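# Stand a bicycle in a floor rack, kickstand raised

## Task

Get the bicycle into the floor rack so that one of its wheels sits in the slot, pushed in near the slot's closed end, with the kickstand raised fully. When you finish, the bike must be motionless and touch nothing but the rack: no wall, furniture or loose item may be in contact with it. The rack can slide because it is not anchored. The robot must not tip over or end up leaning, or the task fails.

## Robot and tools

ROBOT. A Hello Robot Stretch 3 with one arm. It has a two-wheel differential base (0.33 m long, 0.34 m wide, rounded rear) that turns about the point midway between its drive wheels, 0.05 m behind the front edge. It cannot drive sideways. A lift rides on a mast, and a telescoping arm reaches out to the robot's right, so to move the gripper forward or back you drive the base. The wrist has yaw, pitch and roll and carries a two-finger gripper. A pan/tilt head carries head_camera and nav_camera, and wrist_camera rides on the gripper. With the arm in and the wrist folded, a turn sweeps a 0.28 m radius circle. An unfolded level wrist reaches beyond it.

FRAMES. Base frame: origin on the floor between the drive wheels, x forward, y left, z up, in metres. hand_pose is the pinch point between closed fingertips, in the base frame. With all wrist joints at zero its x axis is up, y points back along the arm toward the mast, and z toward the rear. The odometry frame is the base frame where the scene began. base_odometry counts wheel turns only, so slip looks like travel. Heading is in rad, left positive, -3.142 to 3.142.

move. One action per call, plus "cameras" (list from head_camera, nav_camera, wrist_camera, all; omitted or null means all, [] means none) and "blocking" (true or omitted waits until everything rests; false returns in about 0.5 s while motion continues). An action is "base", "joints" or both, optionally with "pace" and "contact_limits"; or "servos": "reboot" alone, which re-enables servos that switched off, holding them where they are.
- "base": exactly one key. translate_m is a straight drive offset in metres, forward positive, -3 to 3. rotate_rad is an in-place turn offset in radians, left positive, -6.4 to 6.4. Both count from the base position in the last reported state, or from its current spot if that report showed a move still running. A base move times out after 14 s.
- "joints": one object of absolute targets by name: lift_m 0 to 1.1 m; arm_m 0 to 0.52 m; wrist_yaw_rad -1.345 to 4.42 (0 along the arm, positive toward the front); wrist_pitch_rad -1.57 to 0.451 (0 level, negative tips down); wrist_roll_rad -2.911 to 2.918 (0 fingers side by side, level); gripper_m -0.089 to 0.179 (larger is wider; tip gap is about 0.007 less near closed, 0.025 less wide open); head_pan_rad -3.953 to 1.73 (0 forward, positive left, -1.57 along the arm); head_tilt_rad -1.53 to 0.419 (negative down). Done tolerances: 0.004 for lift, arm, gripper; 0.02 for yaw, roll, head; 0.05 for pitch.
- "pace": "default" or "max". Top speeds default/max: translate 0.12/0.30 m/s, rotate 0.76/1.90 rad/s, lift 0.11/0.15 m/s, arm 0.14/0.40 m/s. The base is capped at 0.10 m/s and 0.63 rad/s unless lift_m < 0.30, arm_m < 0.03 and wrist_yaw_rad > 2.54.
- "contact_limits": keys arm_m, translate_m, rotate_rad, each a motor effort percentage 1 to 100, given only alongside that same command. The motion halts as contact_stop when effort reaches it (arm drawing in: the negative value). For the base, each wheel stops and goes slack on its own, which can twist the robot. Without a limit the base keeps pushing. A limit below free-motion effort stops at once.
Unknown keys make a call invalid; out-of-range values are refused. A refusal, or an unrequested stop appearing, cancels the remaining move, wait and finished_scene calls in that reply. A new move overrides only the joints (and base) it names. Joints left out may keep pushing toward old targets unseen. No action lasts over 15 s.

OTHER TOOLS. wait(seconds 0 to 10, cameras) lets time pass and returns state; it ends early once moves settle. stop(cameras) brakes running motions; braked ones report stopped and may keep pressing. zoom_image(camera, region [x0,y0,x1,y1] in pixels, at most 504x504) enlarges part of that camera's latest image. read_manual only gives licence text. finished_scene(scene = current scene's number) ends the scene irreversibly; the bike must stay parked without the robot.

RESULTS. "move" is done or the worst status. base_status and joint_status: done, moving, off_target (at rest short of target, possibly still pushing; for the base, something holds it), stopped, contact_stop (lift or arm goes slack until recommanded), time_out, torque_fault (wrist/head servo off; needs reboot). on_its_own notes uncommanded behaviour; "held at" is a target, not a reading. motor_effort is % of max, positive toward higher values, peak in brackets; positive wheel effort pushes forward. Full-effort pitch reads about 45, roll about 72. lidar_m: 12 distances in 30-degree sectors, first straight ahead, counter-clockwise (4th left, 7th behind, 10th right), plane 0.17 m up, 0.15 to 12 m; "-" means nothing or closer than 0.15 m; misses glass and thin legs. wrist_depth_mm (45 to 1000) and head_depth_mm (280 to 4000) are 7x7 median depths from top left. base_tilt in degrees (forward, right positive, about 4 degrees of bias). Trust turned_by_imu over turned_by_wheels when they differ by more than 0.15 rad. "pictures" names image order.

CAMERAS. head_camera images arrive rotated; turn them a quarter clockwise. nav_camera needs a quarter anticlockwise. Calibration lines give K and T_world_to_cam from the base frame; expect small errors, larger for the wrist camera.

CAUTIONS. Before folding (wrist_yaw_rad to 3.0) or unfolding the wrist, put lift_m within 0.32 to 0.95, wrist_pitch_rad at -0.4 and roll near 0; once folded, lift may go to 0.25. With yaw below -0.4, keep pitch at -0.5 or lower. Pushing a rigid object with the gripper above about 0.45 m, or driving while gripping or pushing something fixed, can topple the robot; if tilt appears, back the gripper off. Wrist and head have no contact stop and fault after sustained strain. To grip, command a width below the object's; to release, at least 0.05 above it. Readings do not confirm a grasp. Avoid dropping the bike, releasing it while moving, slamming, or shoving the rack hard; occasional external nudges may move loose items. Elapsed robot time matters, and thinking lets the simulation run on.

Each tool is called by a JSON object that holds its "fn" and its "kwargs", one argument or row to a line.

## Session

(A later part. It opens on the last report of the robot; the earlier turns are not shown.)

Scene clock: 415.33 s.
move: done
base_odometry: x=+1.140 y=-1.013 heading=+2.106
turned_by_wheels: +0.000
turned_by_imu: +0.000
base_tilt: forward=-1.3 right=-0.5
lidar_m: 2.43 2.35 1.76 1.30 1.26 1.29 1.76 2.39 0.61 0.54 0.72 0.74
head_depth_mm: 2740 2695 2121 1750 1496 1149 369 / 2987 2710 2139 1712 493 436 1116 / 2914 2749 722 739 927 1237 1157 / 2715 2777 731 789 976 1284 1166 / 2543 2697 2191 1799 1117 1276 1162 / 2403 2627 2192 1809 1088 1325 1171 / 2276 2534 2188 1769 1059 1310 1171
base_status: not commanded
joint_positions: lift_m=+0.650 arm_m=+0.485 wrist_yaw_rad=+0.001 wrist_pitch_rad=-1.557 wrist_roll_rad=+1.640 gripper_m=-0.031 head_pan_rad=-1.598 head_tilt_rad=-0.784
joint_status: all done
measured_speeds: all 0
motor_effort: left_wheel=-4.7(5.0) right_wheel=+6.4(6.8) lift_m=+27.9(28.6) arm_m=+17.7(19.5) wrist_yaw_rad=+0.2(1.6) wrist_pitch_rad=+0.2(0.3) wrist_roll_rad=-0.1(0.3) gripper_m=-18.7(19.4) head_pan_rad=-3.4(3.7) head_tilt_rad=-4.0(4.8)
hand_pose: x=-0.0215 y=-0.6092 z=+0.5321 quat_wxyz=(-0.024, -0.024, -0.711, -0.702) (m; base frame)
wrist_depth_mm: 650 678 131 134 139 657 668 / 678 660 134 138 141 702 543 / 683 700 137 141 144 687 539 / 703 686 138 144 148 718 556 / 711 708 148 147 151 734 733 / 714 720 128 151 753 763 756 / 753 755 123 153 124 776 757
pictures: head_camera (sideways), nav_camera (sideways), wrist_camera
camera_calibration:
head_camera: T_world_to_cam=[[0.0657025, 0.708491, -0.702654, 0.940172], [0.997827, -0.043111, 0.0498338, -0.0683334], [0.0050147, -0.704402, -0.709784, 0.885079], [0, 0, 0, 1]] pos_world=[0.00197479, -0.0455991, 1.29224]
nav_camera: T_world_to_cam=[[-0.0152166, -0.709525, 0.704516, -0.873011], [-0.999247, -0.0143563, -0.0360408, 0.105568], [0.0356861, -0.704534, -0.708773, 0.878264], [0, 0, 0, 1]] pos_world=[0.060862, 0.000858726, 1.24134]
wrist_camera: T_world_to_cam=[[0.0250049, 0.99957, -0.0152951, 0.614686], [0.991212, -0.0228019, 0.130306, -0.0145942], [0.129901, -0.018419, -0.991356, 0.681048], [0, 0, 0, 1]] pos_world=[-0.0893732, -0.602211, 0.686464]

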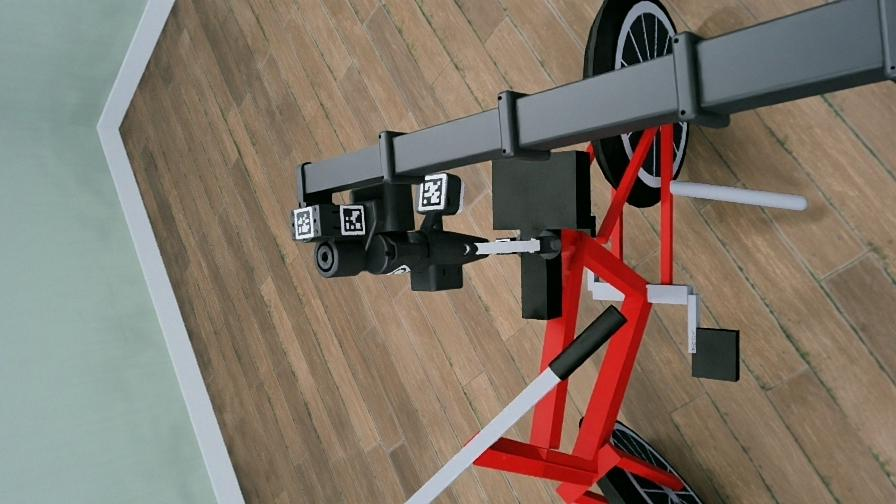

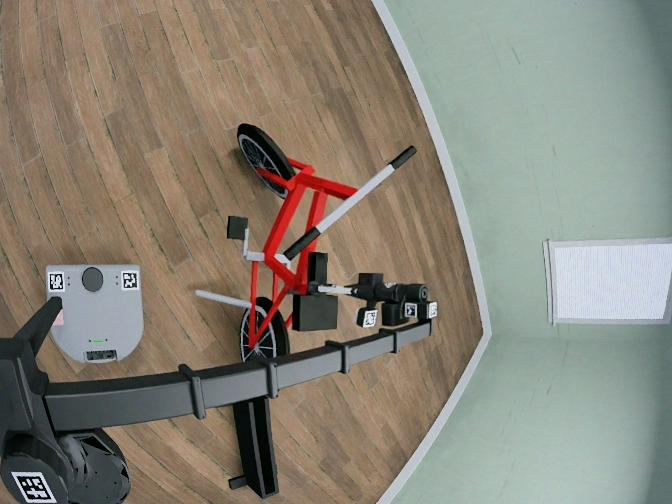

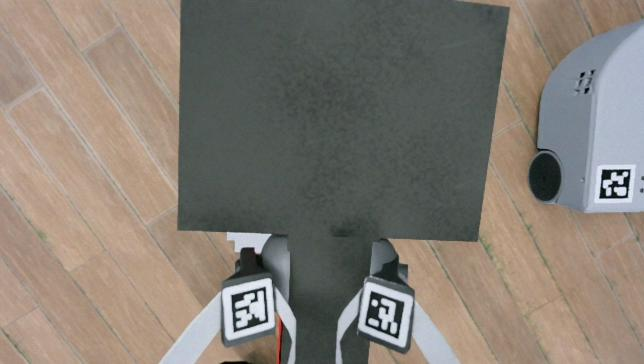

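{"fn": "move", "kwargs": {
  "joints": {"head_pan_rad": -2.0, "head_tilt_rad": -0.85},
  "cameras": ["head_camera"]
}}

Scene clock: 418.97 s.
move: done
base_odometry: x=+1.140 y=-1.013 heading=+2.106
turned_by_wheels: +0.000
turned_by_imu: +0.000
base_tilt: forward=-1.4 right=-0.5
lidar_m: 2.45 2.35 1.76 1.30 1.26 1.29 1.76 2.39 0.61 0.54 0.72 0.75
head_depth_mm: 2229 2380 1976 1659 1412 1272 1135 / 2346 2434 1987 1665 1374 1283 362 / 2468 2485 2027 1686 1266 408 954 / 2625 2530 2003 1700 479 1217 1150 / 2779 2512 2022 561 1058 1265 1146 / 2955 2502 705 919 958 1267 1146 / 2906 2530 695 764 926 1112 1158
base_status: not commanded
joint_positions: lift_m=+0.650 arm_m=+0.485 wrist_yaw_rad=+0.001 wrist_pitch_rad=-1.557 wrist_roll_rad=+1.640 gripper_m=-0.031 head_pan_rad=-1.992 head_tilt_rad=-0.839
joint_status: all done
measured_speeds: all 0
motor_effort: left_wheel=-4.8(4.9) right_wheel=+6.3(6.6) lift_m=+28.9(29.5) arm_m=+10.1(11.6) wrist_yaw_rad=-0.5(1.6) wrist_pitch_rad=+0.2(0.5) wrist_roll_rad=+0.1(0.3) gripper_m=-18.5(19.1) head_pan_rad=-3.8(7.5) head_tilt_rad=-4.8(6.1)
hand_pose: x=-0.0215 y=-0.6092 z=+0.5322 quat_wxyz=(-0.024, -0.024, -0.711, -0.702) (m; base frame)
wrist_depth_mm: 664 652 132 134 138 671 676 / 680 672 134 137 141 673 536 / 685 678 136 141 144 697 541 / 702 696 138 144 148 721 555 / 726 707 149 148 151 745 743 / 736 737 128 151 754 744 732 / 749 749 123 153 125 763 766
pictures: head_camera (sideways)
camera_calibration:
head_camera: T_world_to_cam=[[0.347696, 0.66325, -0.662726, 0.886422], [0.903877, -0.42499, 0.0488883, -0.0665258], [-0.249227, -0.616021, -0.747264, 0.935373], [0, 0, 0, 1]] pos_world=[-0.0149541, -0.039983, 1.28968]

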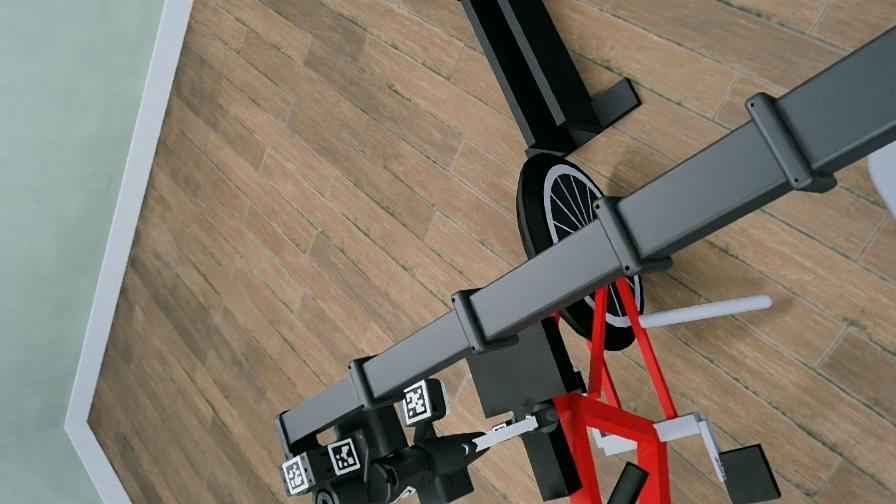

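{"fn": "zoom_image", "kwargs": {
  "camera": "head_camera",
  "region": [440, 0, 690, 250]
}}

Scaled by 2.016 from the camera's 896x504 image, which has a finer 1280x720 frame.

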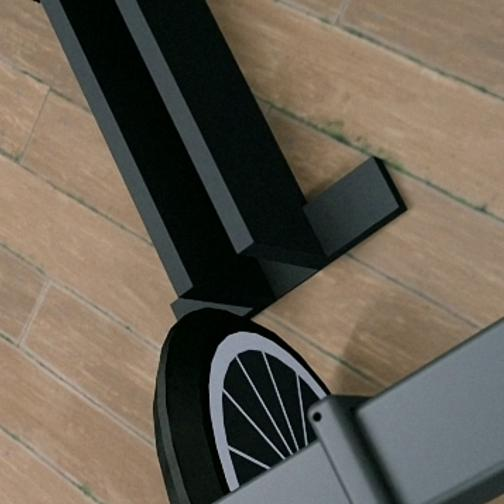

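{"fn": "move", "kwargs": {
  "base": {"translate_m": -0.09},
  "joints": {"lift_m": 0.656},
  "cameras": ["head_camera", "wrist_camera"]
}}

{"fn": "zoom_image", "kwargs": {
  "camera": "head_camera",
  "region": [440, 0, 690, 250]
}}

Scene clock: 431.93 s.
move: done
base_odometry: x=+1.186 y=-1.091 heading=+2.106
turned_by_wheels: +0.000
turned_by_imu: +0.001
base_tilt: forward=-1.3 right=-0.4
lidar_m: 2.52 2.43 1.70 1.25 1.21 1.25 1.70 2.32 0.60 0.54 0.54 2.62
head_depth_mm: 2140 2319 1971 1666 1386 1269 1131 / 2270 2438 1984 1668 1357 1275 356 / 2412 2475 2009 1681 1218 403 956 / 2549 2467 2014 1695 471 1239 1141 / 2716 2523 2039 554 1091 1276 1146 / 2898 2522 705 916 947 1265 1148 / 2954 2571 688 758 954 1231 1150
base_status: done
joint_positions: lift_m=+0.656 arm_m=+0.485 wrist_yaw_rad=-0.006 wrist_pitch_rad=-1.556 wrist_roll_rad=+1.652 gripper_m=-0.031 head_pan_rad=-1.992 head_tilt_rad=-0.839
joint_status: all done
measured_speeds: all 0
motor_effort: left_wheel=-1.0(6.6) right_wheel=-2.8(11.4) lift_m=+26.7(43.3) arm_m=-3.2(3.2) wrist_yaw_rad=+4.5(6.3) wrist_pitch_rad=+0.2(0.4) wrist_roll_rad=-4.3(4.4) gripper_m=-18.6(19.7) head_pan_rad=-3.6(4.1) head_tilt_rad=-5.6(5.6)
hand_pose: x=-0.0214 y=-0.6094 z=+0.5382 quat_wxyz=(-0.031, -0.031, -0.711, -0.701) (m; base frame)
wrist_depth_mm: 668 667 135 138 146 684 676 / 664 676 138 142 147 154 536 / 689 687 141 146 152 663 551 / 705 713 144 150 157 722 570 / 720 717 734 154 160 733 733 / 716 745 128 156 748 750 777 / 745 748 122 159 124 779 770
pictures: head_camera (sideways), wrist_camera
camera_calibration:
head_camera: T_world_to_cam=[[0.347974, 0.663414, -0.662417, 0.886017], [0.903762, -0.425235, 0.0488806, -0.0665151], [-0.249255, -0.615677, -0.747539, 0.93573], [0, 0, 0, 1]] pos_world=[-0.0149621, -0.0399731, 1.28966]
wrist_camera: T_world_to_cam=[[0.0439971, 0.998904, -0.0159639, 0.615306], [0.990579, -0.041545, 0.130487, -0.0270664], [0.129681, -0.0215546, -0.991321, 0.68509], [0, 0, 0, 1]] pos_world=[-0.0891033, -0.600989, 0.692499]

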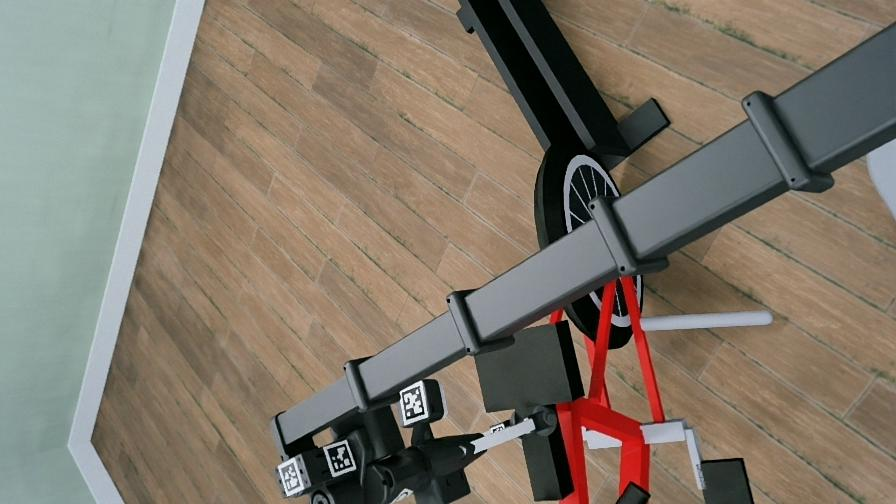

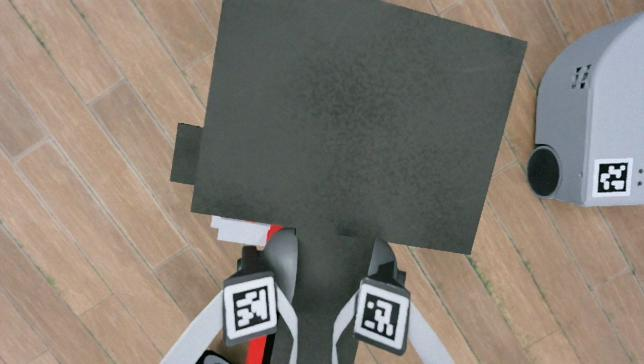

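Scaled by 2.016 from the camera's 896x504 image, which has a finer 1280x720 frame.

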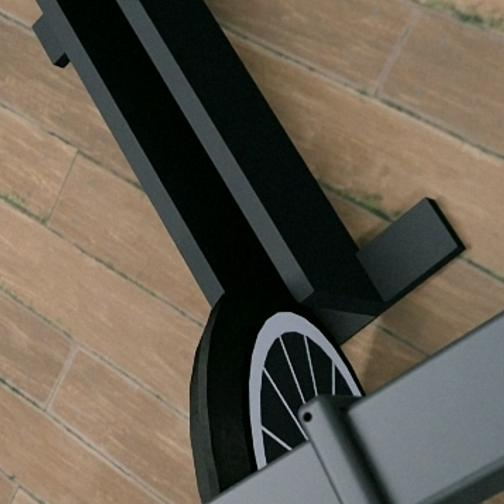

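{"fn": "move", "kwargs": {
  "joints": {"lift_m": 0.664, "wrist_roll_rad": 1.74, "gripper_m": -0.045},
  "cameras": []
}}

{"fn": "move", "kwargs": {
  "base": {"translate_m": -0.07},
  "cameras": ["head_camera", "wrist_camera"]
}}

{"fn": "zoom_image", "kwargs": {
  "camera": "head_camera",
  "region": [440, 0, 690, 250]
}}

Scene clock: 436.40 s.
move: done
base_odometry: x=+1.186 y=-1.091 heading=+2.106
turned_by_wheels: +0.000
turned_by_imu: +0.000
base_tilt: forward=-1.4 right=-0.4
lidar_m: 2.52 2.42 1.70 1.25 1.21 1.25 1.69 2.31 0.61 0.55 0.54 2.63
head_depth_mm: 2147 2372 1975 1667 1392 1268 1132 / 2251 2397 1972 1680 1365 1276 349 / 2382 2481 1999 1690 1217 395 966 / 2545 2501 2019 1675 462 1240 1144 / 2699 2522 2015 534 1096 1264 1145 / 2880 2509 694 933 918 1275 1149 / 2943 2546 679 751 951 1232 1153
base_status: not commanded
joint_positions: lift_m=+0.664 arm_m=+0.485 wrist_yaw_rad=-0.005 wrist_pitch_rad=-1.556 wrist_roll_rad=+1.739 gripper_m=-0.044 head_pan_rad=-1.992 head_tilt_rad=-0.839
joint_status: all done
measured_speeds: all 0
motor_effort: left_wheel=-0.6(1.6) right_wheel=-2.8(3.0) lift_m=+33.1(39.0) arm_m=-11.3(12.5) wrist_yaw_rad=+3.3(6.0) wrist_pitch_rad=+0.1(0.3) wrist_roll_rad=+0.2(4.0) gripper_m=-24.8(78.9) head_pan_rad=-3.3(3.9) head_tilt_rad=-4.0(5.6)
hand_pose: x=-0.0214 y=-0.6093 z=+0.5462 quat_wxyz=(-0.061, -0.061, -0.709, -0.700) (m; base frame)
wrist_depth_mm: 676 672 143 150 156 689 542 / 681 695 147 151 157 675 551 / 704 696 150 154 162 708 556 / 701 715 154 159 166 704 725 / 739 737 720 162 171 736 734 / 749 729 126 142 769 765 771 / 765 757 122 171 125 786 766
pictures: none
No camera images: "cameras" was empty.

Scene clock: 438.47 s.
move: done
base_odometry: x=+1.222 y=-1.151 heading=+2.107
turned_by_wheels: +0.001
turned_by_imu: +0.051
base_tilt: forward=-1.3 right=-0.5
lidar_m: 2.54 2.48 1.59 1.20 1.19 1.23 1.74 2.26 0.59 0.54 0.56 2.71
head_depth_mm: 2128 2308 1994 1665 1391 1271 1134 / 2302 2401 1991 1677 1350 1275 349 / 2408 2443 1991 1693 1219 396 966 / 2572 2495 2010 1686 461 1233 1141 / 2784 2517 2035 531 1052 1269 1147 / 2884 2519 676 932 902 1261 1155 / 2883 2543 679 749 1097 1257 1150
base_status: done
joint_positions: lift_m=+0.664 arm_m=+0.485 wrist_yaw_rad=-0.012 wrist_pitch_rad=-1.556 wrist_roll_rad=+1.747 gripper_m=-0.042 head_pan_rad=-1.993 head_tilt_rad=-0.840
joint_status: not commanded
measured_speeds: translate_m=+0.000 rotate_rad=-0.001 lift_m=+0.000 arm_m=+0.000 wrist_yaw_rad=+0.000 wrist_pitch_rad=+0.000 wrist_roll_rad=+0.000 head_pan_rad=+0.000 head_tilt_rad=+0.000
on_its_own: right_wheel is at rest, and its effort (-31.3) is outside its rest range (-21 to +21); wrist_yaw_rad is at rest, and its effort (+10.6) is outside its rest range (-9 to +9)
motor_effort: left_wheel=+19.1(25.0) right_wheel=-31.3(48.8) lift_m=+11.9(32.2) arm_m=-10.4(15.0) wrist_yaw_rad=+10.6(13.6) wrist_pitch_rad=+0.1(0.4) wrist_roll_rad=-2.7(2.9) gripper_m=-14.9(24.9) head_pan_rad=-3.4(3.8) head_tilt_rad=-4.2(5.5)
hand_pose: x=-0.0213 y=-0.6093 z=+0.5461 quat_wxyz=(-0.067, -0.067, -0.709, -0.699) (m; base frame)
wrist_depth_mm: 687 678 144 149 680 679 529 / 688 684 148 151 157 629 541 / 690 710 151 155 161 710 558 / 709 712 154 159 166 728 732 / 733 725 160 163 170 766 758 / 744 749 128 142 756 761 782 / 794 769 122 130 772 792 776
pictures: head_camera (sideways), wrist_camera
camera_calibration:
head_camera: T_world_to_cam=[[0.348605, 0.663696, -0.661802, 0.885212], [0.903484, -0.425827, 0.0488653, -0.0664934], [-0.249382, -0.614963, -0.748084, 0.93644], [0, 0, 0, 1]] pos_world=[-0.0149825, -0.0399509, 1.28962]
wrist_camera: T_world_to_cam=[[0.145205, 0.989276, -0.0157923, 0.611541], [0.981068, -0.141897, 0.131802, -0.0902996], [0.128147, -0.0346317, -0.99115, 0.684845], [0, 0, 0, 1]] pos_world=[-0.08797, -0.594078, 0.700343]

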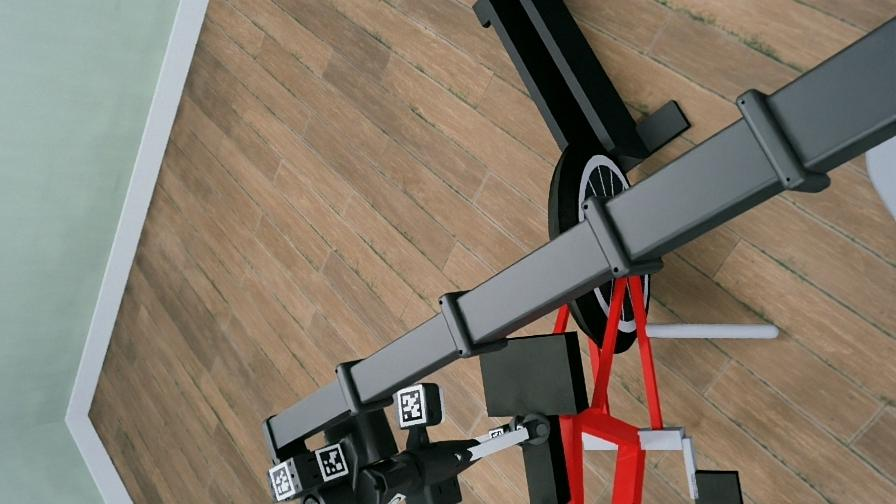

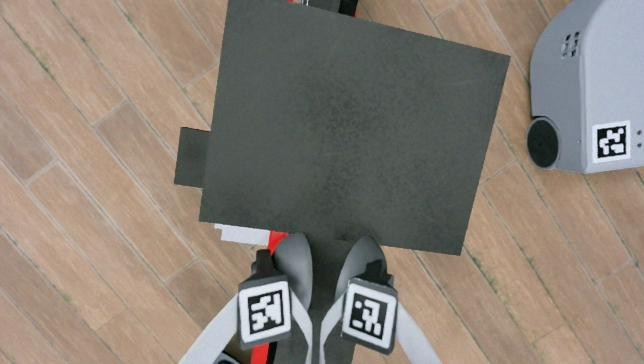

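Scaled by 2.016 from the camera's 896x504 image, which has a finer 1280x720 frame.

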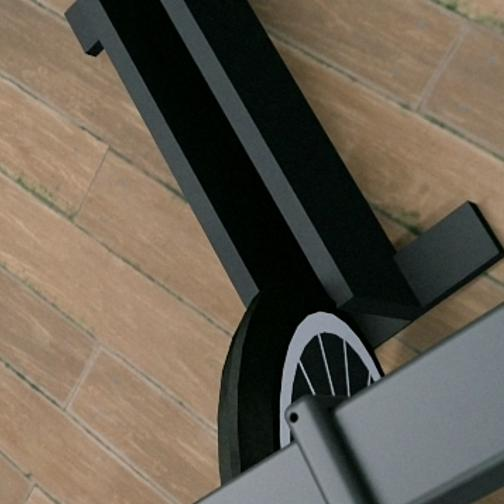

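{"fn": "move", "kwargs": {
  "joints": {"gripper_m": 0.06},
  "cameras": []
}}

{"fn": "move", "kwargs": {
  "joints": {"lift_m": 0.628},
  "cameras": ["wrist_camera", "head_camera"]
}}

Scene clock: 446.10 s.
move: done
base_odometry: x=+1.222 y=-1.151 heading=+2.107
turned_by_wheels: +0.000
turned_by_imu: +0.000
base_tilt: forward=-1.3 right=-0.5
lidar_m: 2.54 2.48 1.59 1.21 1.19 1.23 1.73 2.26 0.59 0.54 0.56 2.71
head_depth_mm: 2145 2317 1973 1669 1376 1276 1130 / 2293 2423 1990 1670 1344 1275 349 / 2408 2477 1986 1683 1217 395 967 / 2598 2466 1996 1691 462 1237 1140 / 2827 2492 1996 529 1056 1259 1147 / 2884 2471 690 1625 900 1288 1152 / 2902 2538 680 749 1093 1276 1153
base_status: not commanded
joint_positions: lift_m=+0.664 arm_m=+0.485 wrist_yaw_rad=-0.016 wrist_pitch_rad=-1.556 wrist_roll_rad=+1.760 gripper_m=+0.060 head_pan_rad=-1.993 head_tilt_rad=-0.840
joint_status: all done
measured_speeds: all 0
on_its_own: right_wheel is at rest, and its effort (-29.9) is outside its rest range (-21 to +21); wrist_yaw_rad is at rest, and its effort (+14.5) is outside its rest range (-9 to +9)
motor_effort: left_wheel=+18.2(18.8) right_wheel=-29.9(31.5) lift_m=+17.6(23.4) arm_m=+9.3(17.9) wrist_yaw_rad=+14.5(15.1) wrist_pitch_rad=+0.1(0.3) wrist_roll_rad=-6.6(7.0) gripper_m=-1.8(81.0) head_pan_rad=-3.3(3.6) head_tilt_rad=-4.1(5.0)
hand_pose: x=-0.0212 y=-0.6094 z=+0.5462 quat_wxyz=(-0.073, -0.072, -0.708, -0.698) (m; base frame)
wrist_depth_mm: 663 673 667 149 687 690 535 / 677 677 148 151 157 166 550 / 692 685 151 154 162 168 553 / 713 707 155 159 166 733 727 / 740 738 156 165 169 775 743 / 746 740 142 170 145 750 763 / 761 777 441 175 122 780 797
pictures: none
No camera images: "cameras" was empty.

Scene clock: 446.70 s.
move: contact_stop
base_odometry: x=+1.222 y=-1.151 heading=+2.107
turned_by_wheels: +0.000
turned_by_imu: +0.000
base_tilt: forward=-1.2 right=-0.5
lidar_m: 2.54 2.47 1.59 1.21 1.19 1.23 1.74 2.26 0.59 0.54 0.56 2.70
head_depth_mm: 2131 2307 1975 1659 1385 1270 1131 / 2275 2428 2006 1668 1341 1269 353 / 2404 2465 2006 1677 1212 398 954 / 2574 2478 2009 1704 466 1237 1142 / 2727 2517 2047 536 1060 1259 1145 / 2924 2511 695 1627 888 1283 1149 / 2878 2535 682 755 1110 1254 1150
base_status: not commanded
joint_positions: lift_m=+0.660 arm_m=+0.485 wrist_yaw_rad=-0.018 wrist_pitch_rad=-1.556 wrist_roll_rad=+1.762 gripper_m=+0.060 head_pan_rad=-1.993 head_tilt_rad=-0.840
joint_status: lift_m contact_stop (moved -0.004 of -0.036)
measured_speeds: translate_m=+0.000 rotate_rad=+0.000 lift_m=+0.002 arm_m=+0.000 wrist_yaw_rad=+0.000 wrist_pitch_rad=+0.000 wrist_roll_rad=+0.000 head_pan_rad=+0.000 head_tilt_rad=+0.000
on_its_own: lift_m is slack since a contact_stop (your +0.628 is given up); right_wheel is at rest, and its effort (-29.9) is outside its rest range (-21 to +21); wrist_yaw_rad is at rest, and its effort (+15.7) is outside its rest range (-9 to +9)
motor_effort: left_wheel=+18.0(18.2) right_wheel=-29.9(30.2) lift_m=+24.7(25.2) arm_m=+3.4(9.2) wrist_yaw_rad=+15.7(16.4) wrist_pitch_rad=+0.1(0.3) wrist_roll_rad=-7.6(7.9) gripper_m=-4.1(4.2) head_pan_rad=-3.4(3.6) head_tilt_rad=-3.9(4.8)
hand_pose: x=-0.0211 y=-0.6094 z=+0.5425 quat_wxyz=(-0.074, -0.074, -0.708, -0.698) (m; base frame)
wrist_depth_mm: 651 668 648 144 667 683 527 / 676 692 672 147 153 162 549 / 697 695 470 151 159 166 555 / 709 704 153 155 163 173 732 / 719 722 153 160 168 728 751 / 762 749 143 170 145 762 780 / 758 772 771 173 125 791 788
pictures: head_camera (sideways), wrist_camera
camera_calibration:
head_camera: T_world_to_cam=[[0.348603, 0.663697, -0.661802, 0.885212], [0.903485, -0.425825, 0.0488653, -0.0664934], [-0.24938, -0.614963, -0.748084, 0.93644], [0, 0, 0, 1]] pos_world=[-0.0149824, -0.039951, 1.28962]
wrist_camera: T_world_to_cam=[[0.165931, 0.986011, -0.0157954, 0.609985], [0.977848, -0.162443, 0.132009, -0.102657], [0.127597, -0.03735, -0.991123, 0.679536], [0, 0, 0, 1]] pos_world=[-0.0875395, -0.592747, 0.69669]

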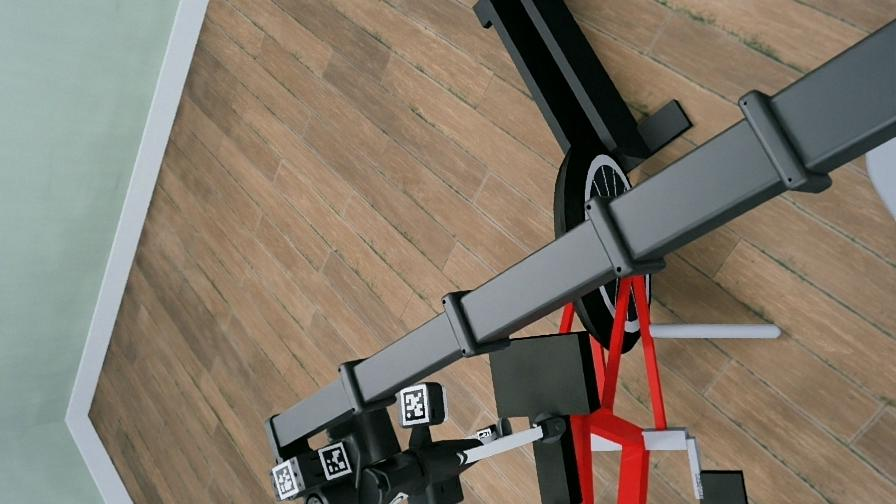

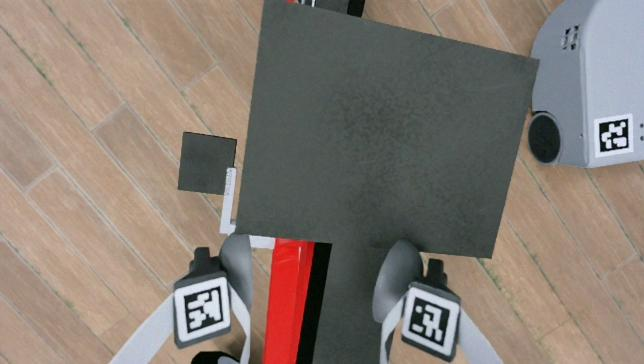

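{"fn": "move", "kwargs": {
  "joints": {"lift_m": 0.7, "gripper_m": 0.179},
  "base": {"rotate_rad": -0.045},
  "cameras": []
}}

{"fn": "move", "kwargs": {
  "joints": {"arm_m": 0.46, "lift_m": 0.68},
  "cameras": ["wrist_camera", "head_camera"]
}}

Scene clock: 450.83 s.
move: done
base_odometry: x=+1.222 y=-1.151 heading=+2.062
turned_by_wheels: -0.045
turned_by_imu: -0.043
base_tilt: forward=-1.3 right=-0.4
lidar_m: 2.57 2.48 1.62 1.22 1.18 1.21 1.66 2.26 0.54 0.53 0.55 0.85
head_depth_mm: 2103 2268 1964 1658 1380 1265 321 / 2233 2368 2008 1671 1334 1248 322 / 2340 2465 1986 1690 1291 365 1107 / 2530 2450 1998 1678 419 1255 1144 / 2674 2485 2017 490 1106 1240 1148 / 2873 2502 614 1638 857 1246 1148 / 2921 2519 656 749 860 1230 1157
base_status: done
joint_positions: lift_m=+0.700 arm_m=+0.485 wrist_yaw_rad=-0.002 wrist_pitch_rad=-1.553 wrist_roll_rad=+1.745 gripper_m=+0.179 head_pan_rad=-1.993 head_tilt_rad=-0.841
joint_status: all done
measured_speeds: all 0
motor_effort: left_wheel=+1.5(38.7) right_wheel=-1.7(57.6) lift_m=+32.0(37.7) arm_m=-5.9(15.4) wrist_yaw_rad=+1.8(17.2) wrist_pitch_rad=-0.2(1.5) wrist_roll_rad=-1.8(7.7) gripper_m=+0.6(83.3) head_pan_rad=-2.8(3.8) head_tilt_rad=-4.4(4.9)
hand_pose: x=-0.0215 y=-0.6100 z=+0.5821 quat_wxyz=(-0.062, -0.062, -0.710, -0.698) (m; base frame)
wrist_depth_mm: 698 719 717 517 713 730 578 / 717 707 730 484 736 720 578 / 743 743 751 441 766 761 591 / 760 777 753 543 202 220 771 / 764 757 770 354 205 219 815 / 132 797 784 537 210 139 802 / 119 801 798 825 226 120 112
pictures: none
No camera images: "cameras" was empty.

Scene clock: 451.97 s.
move: done
base_odometry: x=+1.222 y=-1.151 heading=+2.062
turned_by_wheels: +0.000
turned_by_imu: +0.000
base_tilt: forward=-1.3 right=-0.5
lidar_m: 2.57 2.47 1.62 1.22 1.18 1.21 1.66 2.26 0.54 0.53 0.55 0.85
head_depth_mm: 2082 2275 1978 1663 1387 1263 1108 / 2231 2379 1992 1666 1339 1274 335 / 2366 2465 2010 1669 1323 383 970 / 2539 2476 1993 1680 443 1234 1142 / 2667 2520 2009 519 1100 1240 1144 / 2883 2526 651 1591 850 1252 1150 / 2939 2524 649 722 866 1230 1151
base_status: not commanded
joint_positions: lift_m=+0.680 arm_m=+0.460 wrist_yaw_rad=-0.002 wrist_pitch_rad=-1.553 wrist_roll_rad=+1.745 gripper_m=+0.179 head_pan_rad=-1.993 head_tilt_rad=-0.841
joint_status: all done
measured_speeds: all 0
motor_effort: left_wheel=+2.2(2.5) right_wheel=-1.7(1.9) lift_m=+20.2(27.8) arm_m=-14.4(18.7) wrist_yaw_rad=+1.2(2.9) wrist_pitch_rad=-0.4(0.7) wrist_roll_rad=-1.5(2.1) gripper_m=+0.6(1.1) head_pan_rad=-2.9(3.6) head_tilt_rad=-4.1(4.6)
hand_pose: x=-0.0215 y=-0.5851 z=+0.5621 quat_wxyz=(-0.062, -0.062, -0.710, -0.698) (m; base frame)
wrist_depth_mm: 686 704 709 404 699 702 559 / 686 698 701 387 701 727 560 / 707 717 723 427 725 751 562 / 728 720 730 205 189 207 747 / 735 741 516 182 189 204 783 / 132 781 768 186 196 140 778 / 119 800 779 191 203 121 112
pictures: head_camera (sideways), wrist_camera
camera_calibration:
head_camera: T_world_to_cam=[[0.349013, 0.664004, -0.661278, 0.884527], [0.90333, -0.426156, 0.0488522, -0.0664754], [-0.249369, -0.614402, -0.748548, 0.937043], [0, 0, 0, 1]] pos_world=[-0.0149922, -0.0399361, 1.28959]
wrist_camera: T_world_to_cam=[[0.132559, 0.990999, -0.0186757, 0.590212], [0.982805, -0.128973, 0.132137, -0.0813443], [0.128539, -0.0358705, -0.991056, 0.700751], [0, 0, 0, 1]] pos_world=[-0.0883661, -0.570255, 0.716254]

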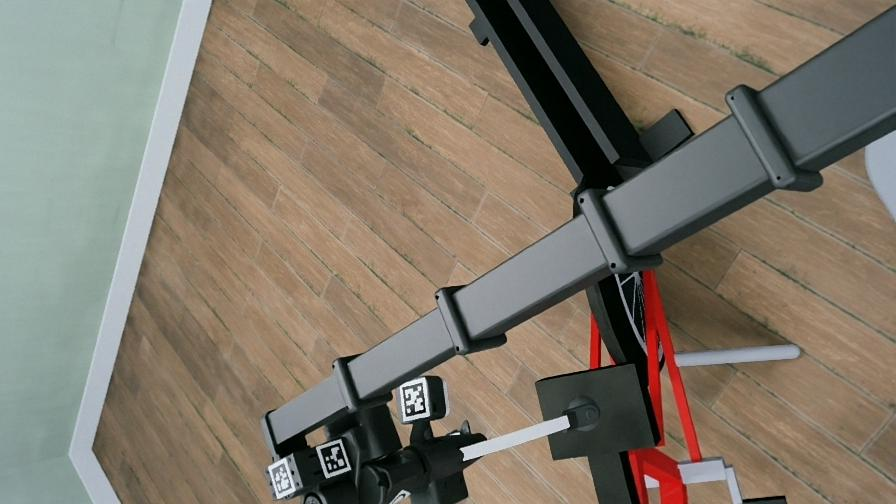

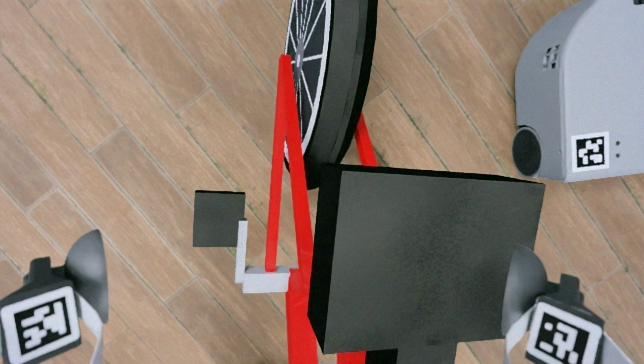

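{"fn": "move", "kwargs": {
  "joints": {"lift_m": 0.75, "arm_m": 0.1, "head_pan_rad": -1.75},
  "cameras": ["head_camera", "nav_camera"]
}}

Scene clock: 459.23 s.
move: done
base_odometry: x=+1.222 y=-1.151 heading=+2.062
turned_by_wheels: +0.000
turned_by_imu: +0.000
base_tilt: forward=-1.4 right=-0.4
lidar_m: 2.58 2.48 1.62 1.22 1.18 1.22 1.66 2.26 0.54 0.53 0.55 0.85
head_depth_mm: 2325 2444 1976 1657 1341 300 284 / 2524 2447 1994 1665 354 320 1103 / 2757 2455 2001 1681 380 466 1131 / 2982 2479 2027 1688 377 440 1123 / 2927 2471 2014 1708 852 1181 1151 / 2721 2515 2030 1701 1138 1267 1148 / 2551 2521 2046 1703 1139 1225 1160
base_status: not commanded
joint_positions: lift_m=+0.750 arm_m=+0.100 wrist_yaw_rad=-0.001 wrist_pitch_rad=-1.553 wrist_roll_rad=+1.744 gripper_m=+0.179 head_pan_rad=-1.758 head_tilt_rad=-0.841
joint_status: all done
measured_speeds: all 0
motor_effort: left_wheel=+2.2(2.7) right_wheel=-1.7(1.8) lift_m=+33.6(38.8) arm_m=-14.8(20.5) wrist_yaw_rad=+1.1(3.0) wrist_pitch_rad=-0.5(0.9) wrist_roll_rad=-1.3(2.1) gripper_m=+0.7(1.6) head_pan_rad=+4.1(9.5) head_tilt_rad=-4.3(4.9)
hand_pose: x=-0.0215 y=-0.2252 z=+0.6321 quat_wxyz=(-0.062, -0.061, -0.710, -0.698) (m; base frame)
wrist_depth_mm: 436 757 736 773 660 783 773 / 427 703 779 799 633 622 768 / 446 613 799 793 633 618 475 / 527 653 809 814 643 828 818 / 300 835 819 838 828 832 856 / 128 831 832 849 907 137 869 / 118 847 858 862 900 120 112
pictures: head_camera (sideways), nav_camera (sideways)
camera_calibration:
head_camera: T_world_to_cam=[[0.184892, 0.726998, -0.661278, 0.885528], [0.977706, -0.204217, 0.0488522, -0.066929], [-0.0995285, -0.655568, -0.748548, 0.93613], [0, 0, 0, 1]] pos_world=[-0.00511841, -0.0437484, 1.28959]
nav_camera: T_world_to_cam=[[-0.135235, -0.736163, 0.663156, -0.818383], [-0.988388, 0.147032, -0.0383398, 0.108492], [-0.0692805, -0.660641, -0.747499, 0.929268], [0, 0, 0, 1]] pos_world=[0.0609382, -0.00450286, 1.2415]

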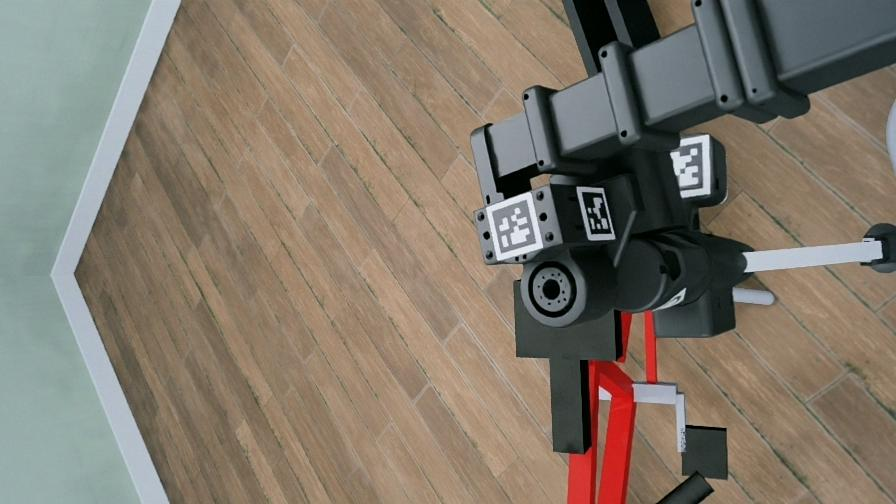

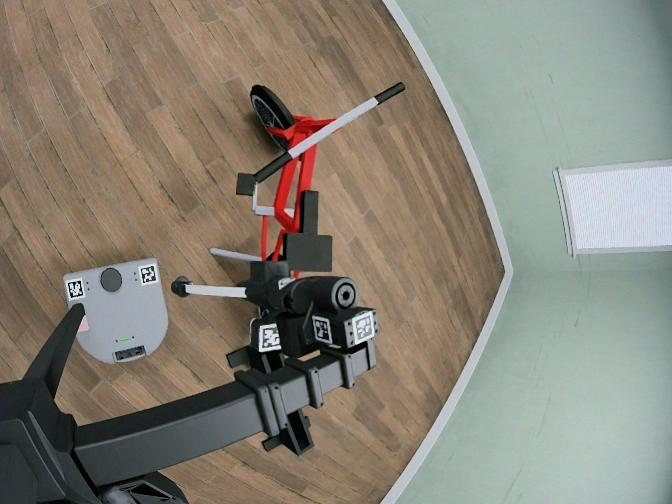

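{"fn": "move", "kwargs": {
  "base": {"translate_m": -0.45},
  "joints": {"lift_m": 0.45, "arm_m": 0.0, "head_pan_rad": -1.1, "head_tilt_rad": -0.75},
  "cameras": ["head_camera", "nav_camera"]
}}

Scene clock: 467.73 s.
move: done
base_odometry: x=+1.434 y=-1.548 heading=+2.062
turned_by_wheels: +0.000
turned_by_imu: -0.002
base_tilt: forward=-1.3 right=-0.5
lidar_m: 2.97 2.86 1.35 0.98 0.95 0.98 1.34 1.87 1.94 0.51 0.53 0.80
head_depth_mm: 2620 2778 2207 1806 1514 1315 1116 / 2566 2775 2236 1826 1522 1316 1134 / 2537 2761 2230 1835 1537 1253 1171 / 2503 2767 2282 1841 1542 1260 1166 / 2479 2771 2281 1846 1240 1291 1171 / 2455 2730 2309 1857 991 1345 1182 / 2435 2717 2320 1882 1537 1344 1182
base_status: done
joint_positions: lift_m=+0.450 arm_m=+0.000 wrist_yaw_rad=-0.001 wrist_pitch_rad=-1.553 wrist_roll_rad=+1.744 gripper_m=+0.179 head_pan_rad=-1.108 head_tilt_rad=-0.754
joint_status: all done
measured_speeds: all 0
motor_effort: left_wheel=+0.6(5.9) right_wheel=-3.7(7.8) lift_m=+19.1(28.1) arm_m=-13.7(24.0) wrist_yaw_rad=+2.1(2.1) wrist_pitch_rad=-0.6(0.8) wrist_roll_rad=-1.7(1.8) gripper_m=+0.6(1.3) head_pan_rad=+4.1(7.2) head_tilt_rad=+1.8(2.7)
hand_pose: x=-0.0215 y=-0.1252 z=+0.3321 quat_wxyz=(-0.062, -0.061, -0.710, -0.698) (m; base frame)
wrist_depth_mm: 463 471 470 313 317 318 319 / 483 475 472 322 321 326 327 / 485 488 484 329 330 328 293 / 493 491 495 335 339 337 338 / 441 514 509 337 339 343 516 / 128 519 514 515 533 137 521 / 117 538 530 523 536 120 112
pictures: head_camera (sideways), nav_camera (sideways)
camera_calibration:
head_camera: T_world_to_cam=[[-0.265829, 0.63679, -0.723763, 0.969704], [0.900045, 0.432885, 0.0502911, -0.0683342], [0.345331, -0.638051, -0.688213, 0.854948], [0, 0, 0, 1]] pos_world=[0.0240393, -0.0424172, 1.29366]
nav_camera: T_world_to_cam=[[0.310837, -0.613894, 0.725613, -0.902495], [-0.874452, -0.483864, -0.0347695, 0.103153], [0.372443, -0.623707, -0.687224, 0.848183], [0, 0, 0, 1]] pos_world=[0.054831, 0.0248928, 1.24134]

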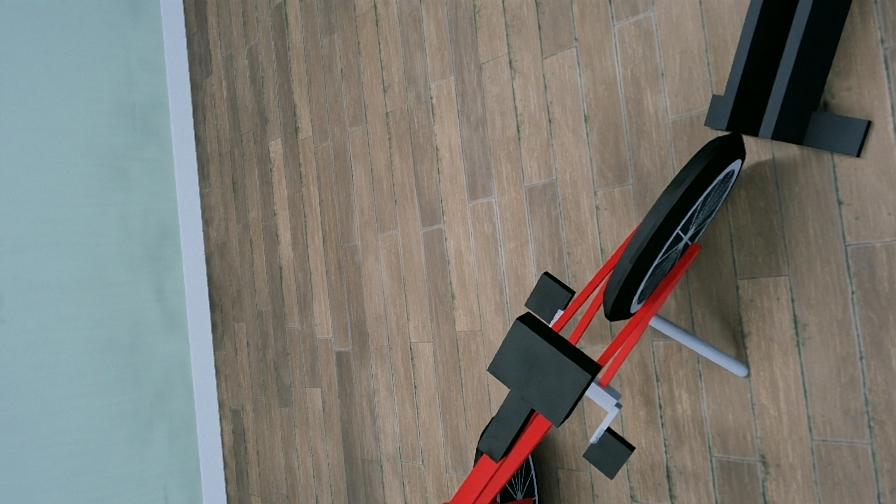

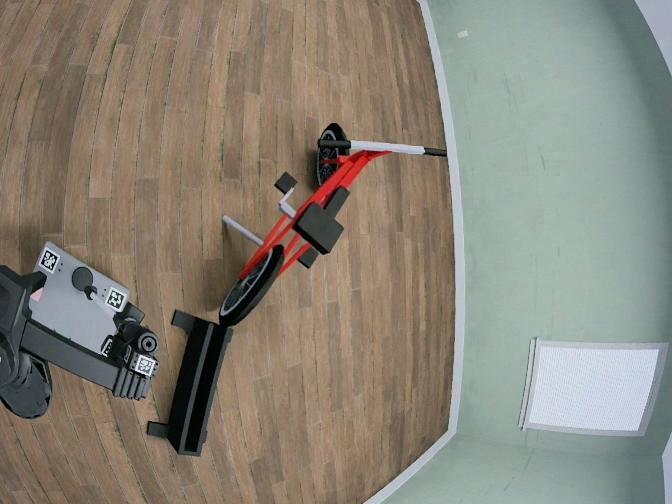

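{"fn": "move", "kwargs": {
  "base": {"translate_m": -0.125},
  "joints": {"wrist_roll_rad": 1.545, "arm_m": 0.45, "wrist_pitch_rad": -1.57},
  "cameras": []
}}

{"fn": "move", "kwargs": {
  "joints": {"lift_m": 0.33},
  "cameras": ["wrist_camera"]
}}

Scene clock: 498.23 s.
move: done
base_odometry: x=+1.493 y=-1.658 heading=+2.062
turned_by_wheels: +0.000
turned_by_imu: +0.000
base_tilt: forward=-1.3 right=-0.4
lidar_m: 3.07 2.97 1.26 0.92 0.89 0.92 1.25 1.77 1.83 2.49 0.55 0.76
head_depth_mm: 2677 2860 2252 1801 1426 1295 1118 / 2639 2838 2231 1819 1523 1320 1139 / 2596 2843 2267 1833 1534 1238 1160 / 2565 2809 2254 1844 1555 1266 1171 / 2530 2808 2292 1846 1352 1309 1179 / 2494 2764 2297 1864 1339 1316 1182 / 2477 2774 2323 1855 1470 1348 1185
base_status: done
joint_positions: lift_m=+0.450 arm_m=+0.450 wrist_yaw_rad=-0.001 wrist_pitch_rad=-1.553 wrist_roll_rad=+1.550 gripper_m=+0.179 head_pan_rad=-1.108 head_tilt_rad=-0.754
joint_status: all done
joint sent to its limit — wrist_pitch_rad, lower limit.
measured_speeds: all 0
motor_effort: left_wheel=-0.4(5.0) right_wheel=-4.2(7.6) lift_m=+23.6(23.6) arm_m=+15.9(21.5) wrist_yaw_rad=+0.4(2.2) wrist_pitch_rad=-0.7(2.4) wrist_roll_rad=-1.7(2.7) gripper_m=+0.3(1.3) head_pan_rad=+3.5(4.5) head_tilt_rad=+1.6(2.4)
hand_pose: x=-0.0215 y=-0.5752 z=+0.3321 quat_wxyz=(+0.008, +0.007, -0.713, -0.701) (m; base frame)
wrist_depth_mm: 455 464 470 466 470 465 481 / 476 476 470 470 480 481 489 / 478 492 481 486 494 489 495 / 489 498 494 494 502 498 497 / 503 504 504 496 522 514 493 / 128 513 518 507 513 137 526 / 116 527 532 526 538 119 112
pictures: none
No camera images: "cameras" was empty.

Scene clock: 500.17 s.
move: done
base_odometry: x=+1.493 y=-1.658 heading=+2.062
turned_by_wheels: +0.000
turned_by_imu: +0.000
base_tilt: forward=-1.4 right=-0.5
lidar_m: 3.07 2.97 1.26 0.92 0.89 0.92 1.25 1.77 1.83 2.49 0.55 0.76
head_depth_mm: 2682 2868 2242 1806 1529 1109 1101 / 2638 2780 2247 1827 1524 1324 1139 / 2589 2795 2255 1829 1537 1234 1159 / 2541 2797 2252 1850 1538 1250 1168 / 2550 2763 2293 1848 1358 1309 1181 / 2511 2776 2306 1854 1329 1316 1175 / 2467 2739 2311 1882 1459 1344 1183
base_status: not commanded
joint_positions: lift_m=+0.330 arm_m=+0.450 wrist_yaw_rad=-0.001 wrist_pitch_rad=-1.553 wrist_roll_rad=+1.550 gripper_m=+0.179 head_pan_rad=-1.108 head_tilt_rad=-0.754
joint_status: all done
measured_speeds: all 0
motor_effort: left_wheel=+0.0(0.7) right_wheel=-4.3(4.6) lift_m=+18.7(23.8) arm_m=+13.9(16.7) wrist_yaw_rad=+1.3(2.0) wrist_pitch_rad=-0.4(0.7) wrist_roll_rad=-1.8(1.9) gripper_m=+0.3(1.6) head_pan_rad=+3.8(4.4) head_tilt_rad=+1.7(2.7)
hand_pose: x=-0.0215 y=-0.5752 z=+0.2121 quat_wxyz=(+0.008, +0.007, -0.713, -0.701) (m; base frame)
wrist_depth_mm: 353 352 352 342 225 361 358 / 359 355 360 352 228 365 365 / 367 359 366 363 239 370 367 / 370 376 373 370 242 383 380 / 377 375 381 377 247 385 388 / 128 393 393 382 254 138 391 / 118 400 393 390 260 119 112
pictures: wrist_camera
camera_calibration:
wrist_camera: T_world_to_cam=[[-0.0636606, 0.997789, -0.0190962, 0.573681], [0.989491, 0.0655973, 0.128857, 0.0789906], [0.129825, -0.0106924, -0.991479, 0.368844], [0, 0, 0, 1]] pos_world=[-0.0895247, -0.57365, 0.366477]

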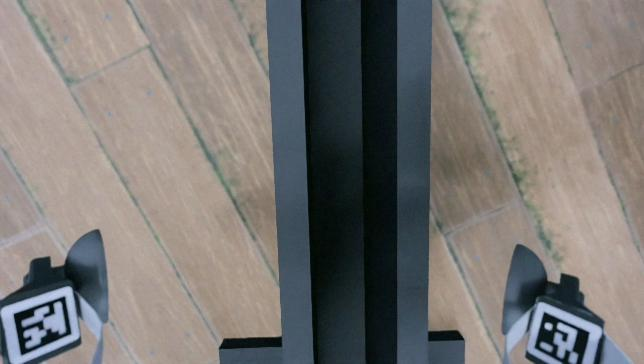

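{"fn": "move", "kwargs": {
  "base": {"translate_m": -0.065},
  "joints": {"arm_m": 0.426},
  "cameras": []
}}

{"fn": "move", "kwargs": {
  "joints": {"lift_m": 0.25},
  "cameras": []
}}

{"fn": "move", "kwargs": {
  "joints": {"gripper_m": 0.02},
  "cameras": []
}}

{"fn": "move", "kwargs": {
  "joints": {"lift_m": 0.265},
  "cameras": ["wrist_camera"]
}}

Scene clock: 506.10 s.
move: done
base_odometry: x=+1.524 y=-1.715 heading=+2.062
turned_by_wheels: +0.000
turned_by_imu: +0.000
base_tilt: forward=-1.3 right=-0.4
lidar_m: 3.12 3.00 1.22 0.89 0.86 0.88 1.20 1.71 1.77 2.41 0.58 0.75
head_depth_mm: 2662 2889 2193 1799 1522 941 1106 / 2632 2891 2230 1830 1537 1219 1145 / 2610 2829 2249 1820 1536 1215 1168 / 2600 2813 2245 1857 1541 1259 1173 / 2572 2821 2304 1827 1545 1305 1171 / 2575 2770 2300 1843 1342 1338 1176 / 2526 2811 2297 1867 1397 1319 1183
base_status: done
joint_positions: lift_m=+0.330 arm_m=+0.426 wrist_yaw_rad=-0.001 wrist_pitch_rad=-1.553 wrist_roll_rad=+1.550 gripper_m=+0.179 head_pan_rad=-1.108 head_tilt_rad=-0.754
joint_status: all done
measured_speeds: all 0
motor_effort: left_wheel=-0.7(4.4) right_wheel=-4.1(7.9) lift_m=+20.5(20.8) arm_m=-13.7(19.7) wrist_yaw_rad=+0.2(1.6) wrist_pitch_rad=-0.5(0.7) wrist_roll_rad=-1.4(2.0) gripper_m=+0.6(1.0) head_pan_rad=+3.8(4.3) head_tilt_rad=+1.8(2.4)
hand_pose: x=-0.0215 y=-0.5512 z=+0.2121 quat_wxyz=(+0.008, +0.007, -0.713, -0.701) (m; base frame)
wrist_depth_mm: 346 352 222 348 354 358 356 / 358 359 277 351 361 366 369 / 362 363 269 357 369 370 371 / 376 371 212 369 380 376 379 / 374 378 250 378 386 387 386 / 129 389 388 389 393 139 397 / 118 393 393 396 402 120 112
pictures: none
No camera images: "cameras" was empty.

Scene clock: 507.67 s.
move: done
base_odometry: x=+1.524 y=-1.715 heading=+2.062
turned_by_wheels: +0.000
turned_by_imu: +0.000
base_tilt: forward=-1.3 right=-0.5
lidar_m: 3.13 3.01 1.21 0.89 0.86 0.88 1.20 1.71 1.77 2.41 0.58 0.74
head_depth_mm: 2699 2887 2230 1802 1517 963 1103 / 2627 2835 2205 1816 1519 1213 1142 / 2643 2815 2251 1822 1535 1220 1173 / 2603 2810 2289 1827 1548 1261 1172 / 2565 2817 2282 1843 1551 1316 1179 / 2539 2812 2308 1852 1342 1351 1180 / 2500 2836 2304 1863 1393 1329 1181
base_status: not commanded
joint_positions: lift_m=+0.250 arm_m=+0.426 wrist_yaw_rad=-0.001 wrist_pitch_rad=-1.553 wrist_roll_rad=+1.550 gripper_m=+0.179 head_pan_rad=-1.108 head_tilt_rad=-0.754
joint_status: all done
measured_speeds: all 0
motor_effort: left_wheel=-0.4(1.3) right_wheel=-4.4(4.5) lift_m=+18.8(22.3) arm_m=-11.1(13.6) wrist_yaw_rad=+0.0(2.1) wrist_pitch_rad=-0.3(0.8) wrist_roll_rad=-1.6(2.2) gripper_m=+0.6(0.9) head_pan_rad=+4.3(5.2) head_tilt_rad=+1.4(2.3)
hand_pose: x=-0.0215 y=-0.5512 z=+0.1321 quat_wxyz=(+0.008, +0.007, -0.713, -0.701) (m; base frame)
wrist_depth_mm: 273 123 154 271 273 278 279 / 279 278 152 273 127 280 286 / 287 282 148 282 128 288 293 / 293 290 145 287 131 296 296 / 296 295 143 294 134 299 300 / 128 300 139 301 302 139 306 / 116 310 138 307 139 120 112
pictures: none
No camera images: "cameras" was empty.

Scene clock: 509.77 s.
move: done
base_odometry: x=+1.524 y=-1.715 heading=+2.062
turned_by_wheels: +0.000
turned_by_imu: +0.000
base_tilt: forward=-1.3 right=-0.5
lidar_m: 3.13 3.00 1.22 0.89 0.86 0.88 1.21 1.71 1.78 2.42 0.58 0.75
head_depth_mm: 2707 2888 2215 1810 1526 961 1104 / 2672 2868 2219 1816 1532 1222 1139 / 2623 2836 2235 1814 1541 1224 1170 / 2601 2853 2280 1832 1533 1258 1166 / 2567 2805 2270 1850 1542 1313 1177 / 2553 2785 2297 1862 1340 1342 1174 / 2549 2800 2333 1879 1387 1331 1184
base_status: not commanded
joint_positions: lift_m=+0.250 arm_m=+0.426 wrist_yaw_rad=-0.001 wrist_pitch_rad=-1.542 wrist_roll_rad=+1.549 gripper_m=+0.021 head_pan_rad=-1.108 head_tilt_rad=-0.754
joint_status: all done
measured_speeds: all 0
motor_effort: left_wheel=-0.3(1.2) right_wheel=-4.4(4.6) lift_m=+18.5(19.1) arm_m=-8.5(11.6) wrist_yaw_rad=+0.5(1.9) wrist_pitch_rad=-2.3(3.0) wrist_roll_rad=-1.5(1.9) gripper_m=-25.9(99.2) head_pan_rad=+4.4(4.8) head_tilt_rad=+2.4(2.5)
hand_pose: x=-0.0215 y=-0.5540 z=+0.1319 quat_wxyz=(+0.008, +0.007, -0.717, -0.697) (m; base frame)
wrist_depth_mm: 276 276 142 273 123 277 276 / 283 278 139 277 125 283 283 / 287 284 136 283 128 284 288 / 295 292 134 290 131 293 292 / 301 298 133 294 133 302 297 / 305 122 136 299 134 304 308 / 310 118 149 306 129 312 313
pictures: none
No camera images: "cameras" was empty.

Scene clock: 510.60 s.
move: done
base_odometry: x=+1.524 y=-1.715 heading=+2.063
turned_by_wheels: +0.000
turned_by_imu: +0.000
base_tilt: forward=-1.4 right=-0.4
lidar_m: 3.11 3.00 1.22 0.89 0.86 0.88 1.20 1.71 0.53 0.50 0.50 0.75
head_depth_mm: 2697 2836 2224 1811 1527 956 1102 / 2674 2839 2222 1826 1527 1199 1142 / 2632 2831 2229 1819 1536 1205 1167 / 2595 2836 2275 1836 1537 1258 1165 / 2569 2818 2301 1857 1554 1306 1186 / 2536 2774 2300 1853 1344 1343 1181 / 2501 2787 2299 1879 1390 1318 1187
base_status: not commanded
joint_positions: lift_m=+0.265 arm_m=+0.426 wrist_yaw_rad=-0.001 wrist_pitch_rad=-1.540 wrist_roll_rad=+1.548 gripper_m=+0.024 head_pan_rad=-1.108 head_tilt_rad=-0.754
joint_status: all done
measured_speeds: all 0
motor_effort: left_wheel=-0.3(1.2) right_wheel=-4.0(4.4) lift_m=+41.6(47.6) arm_m=-6.6(8.7) wrist_yaw_rad=+1.2(2.0) wrist_pitch_rad=-2.9(3.7) wrist_roll_rad=-1.2(1.8) gripper_m=-14.6(26.4) head_pan_rad=+3.3(4.6) head_tilt_rad=+1.6(2.0)
hand_pose: x=-0.0215 y=-0.5546 z=+0.1468 quat_wxyz=(+0.008, +0.007, -0.718, -0.696) (m; base frame)
wrist_depth_mm: 288 285 135 266 121 293 290 / 292 294 134 275 125 297 293 / 299 297 131 282 128 299 301 / 307 305 131 286 131 310 308 / 314 313 135 295 134 314 316 / 322 121 138 304 136 324 319 / 324 117 142 312 128 327 327
pictures: wrist_camera
camera_calibration:
wrist_camera: T_world_to_cam=[[-0.0650204, 0.997363, -0.0322306, 0.553518], [0.989405, 0.0686358, 0.127932, 0.0878671], [0.129807, -0.0235709, -0.991259, 0.297197], [0, 0, 0, 1]] pos_world=[-0.0895243, -0.551084, 0.301198]

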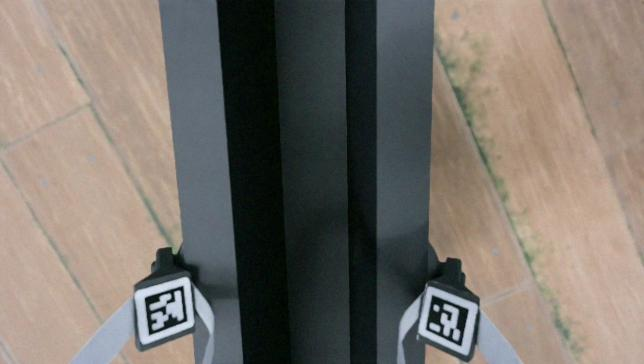

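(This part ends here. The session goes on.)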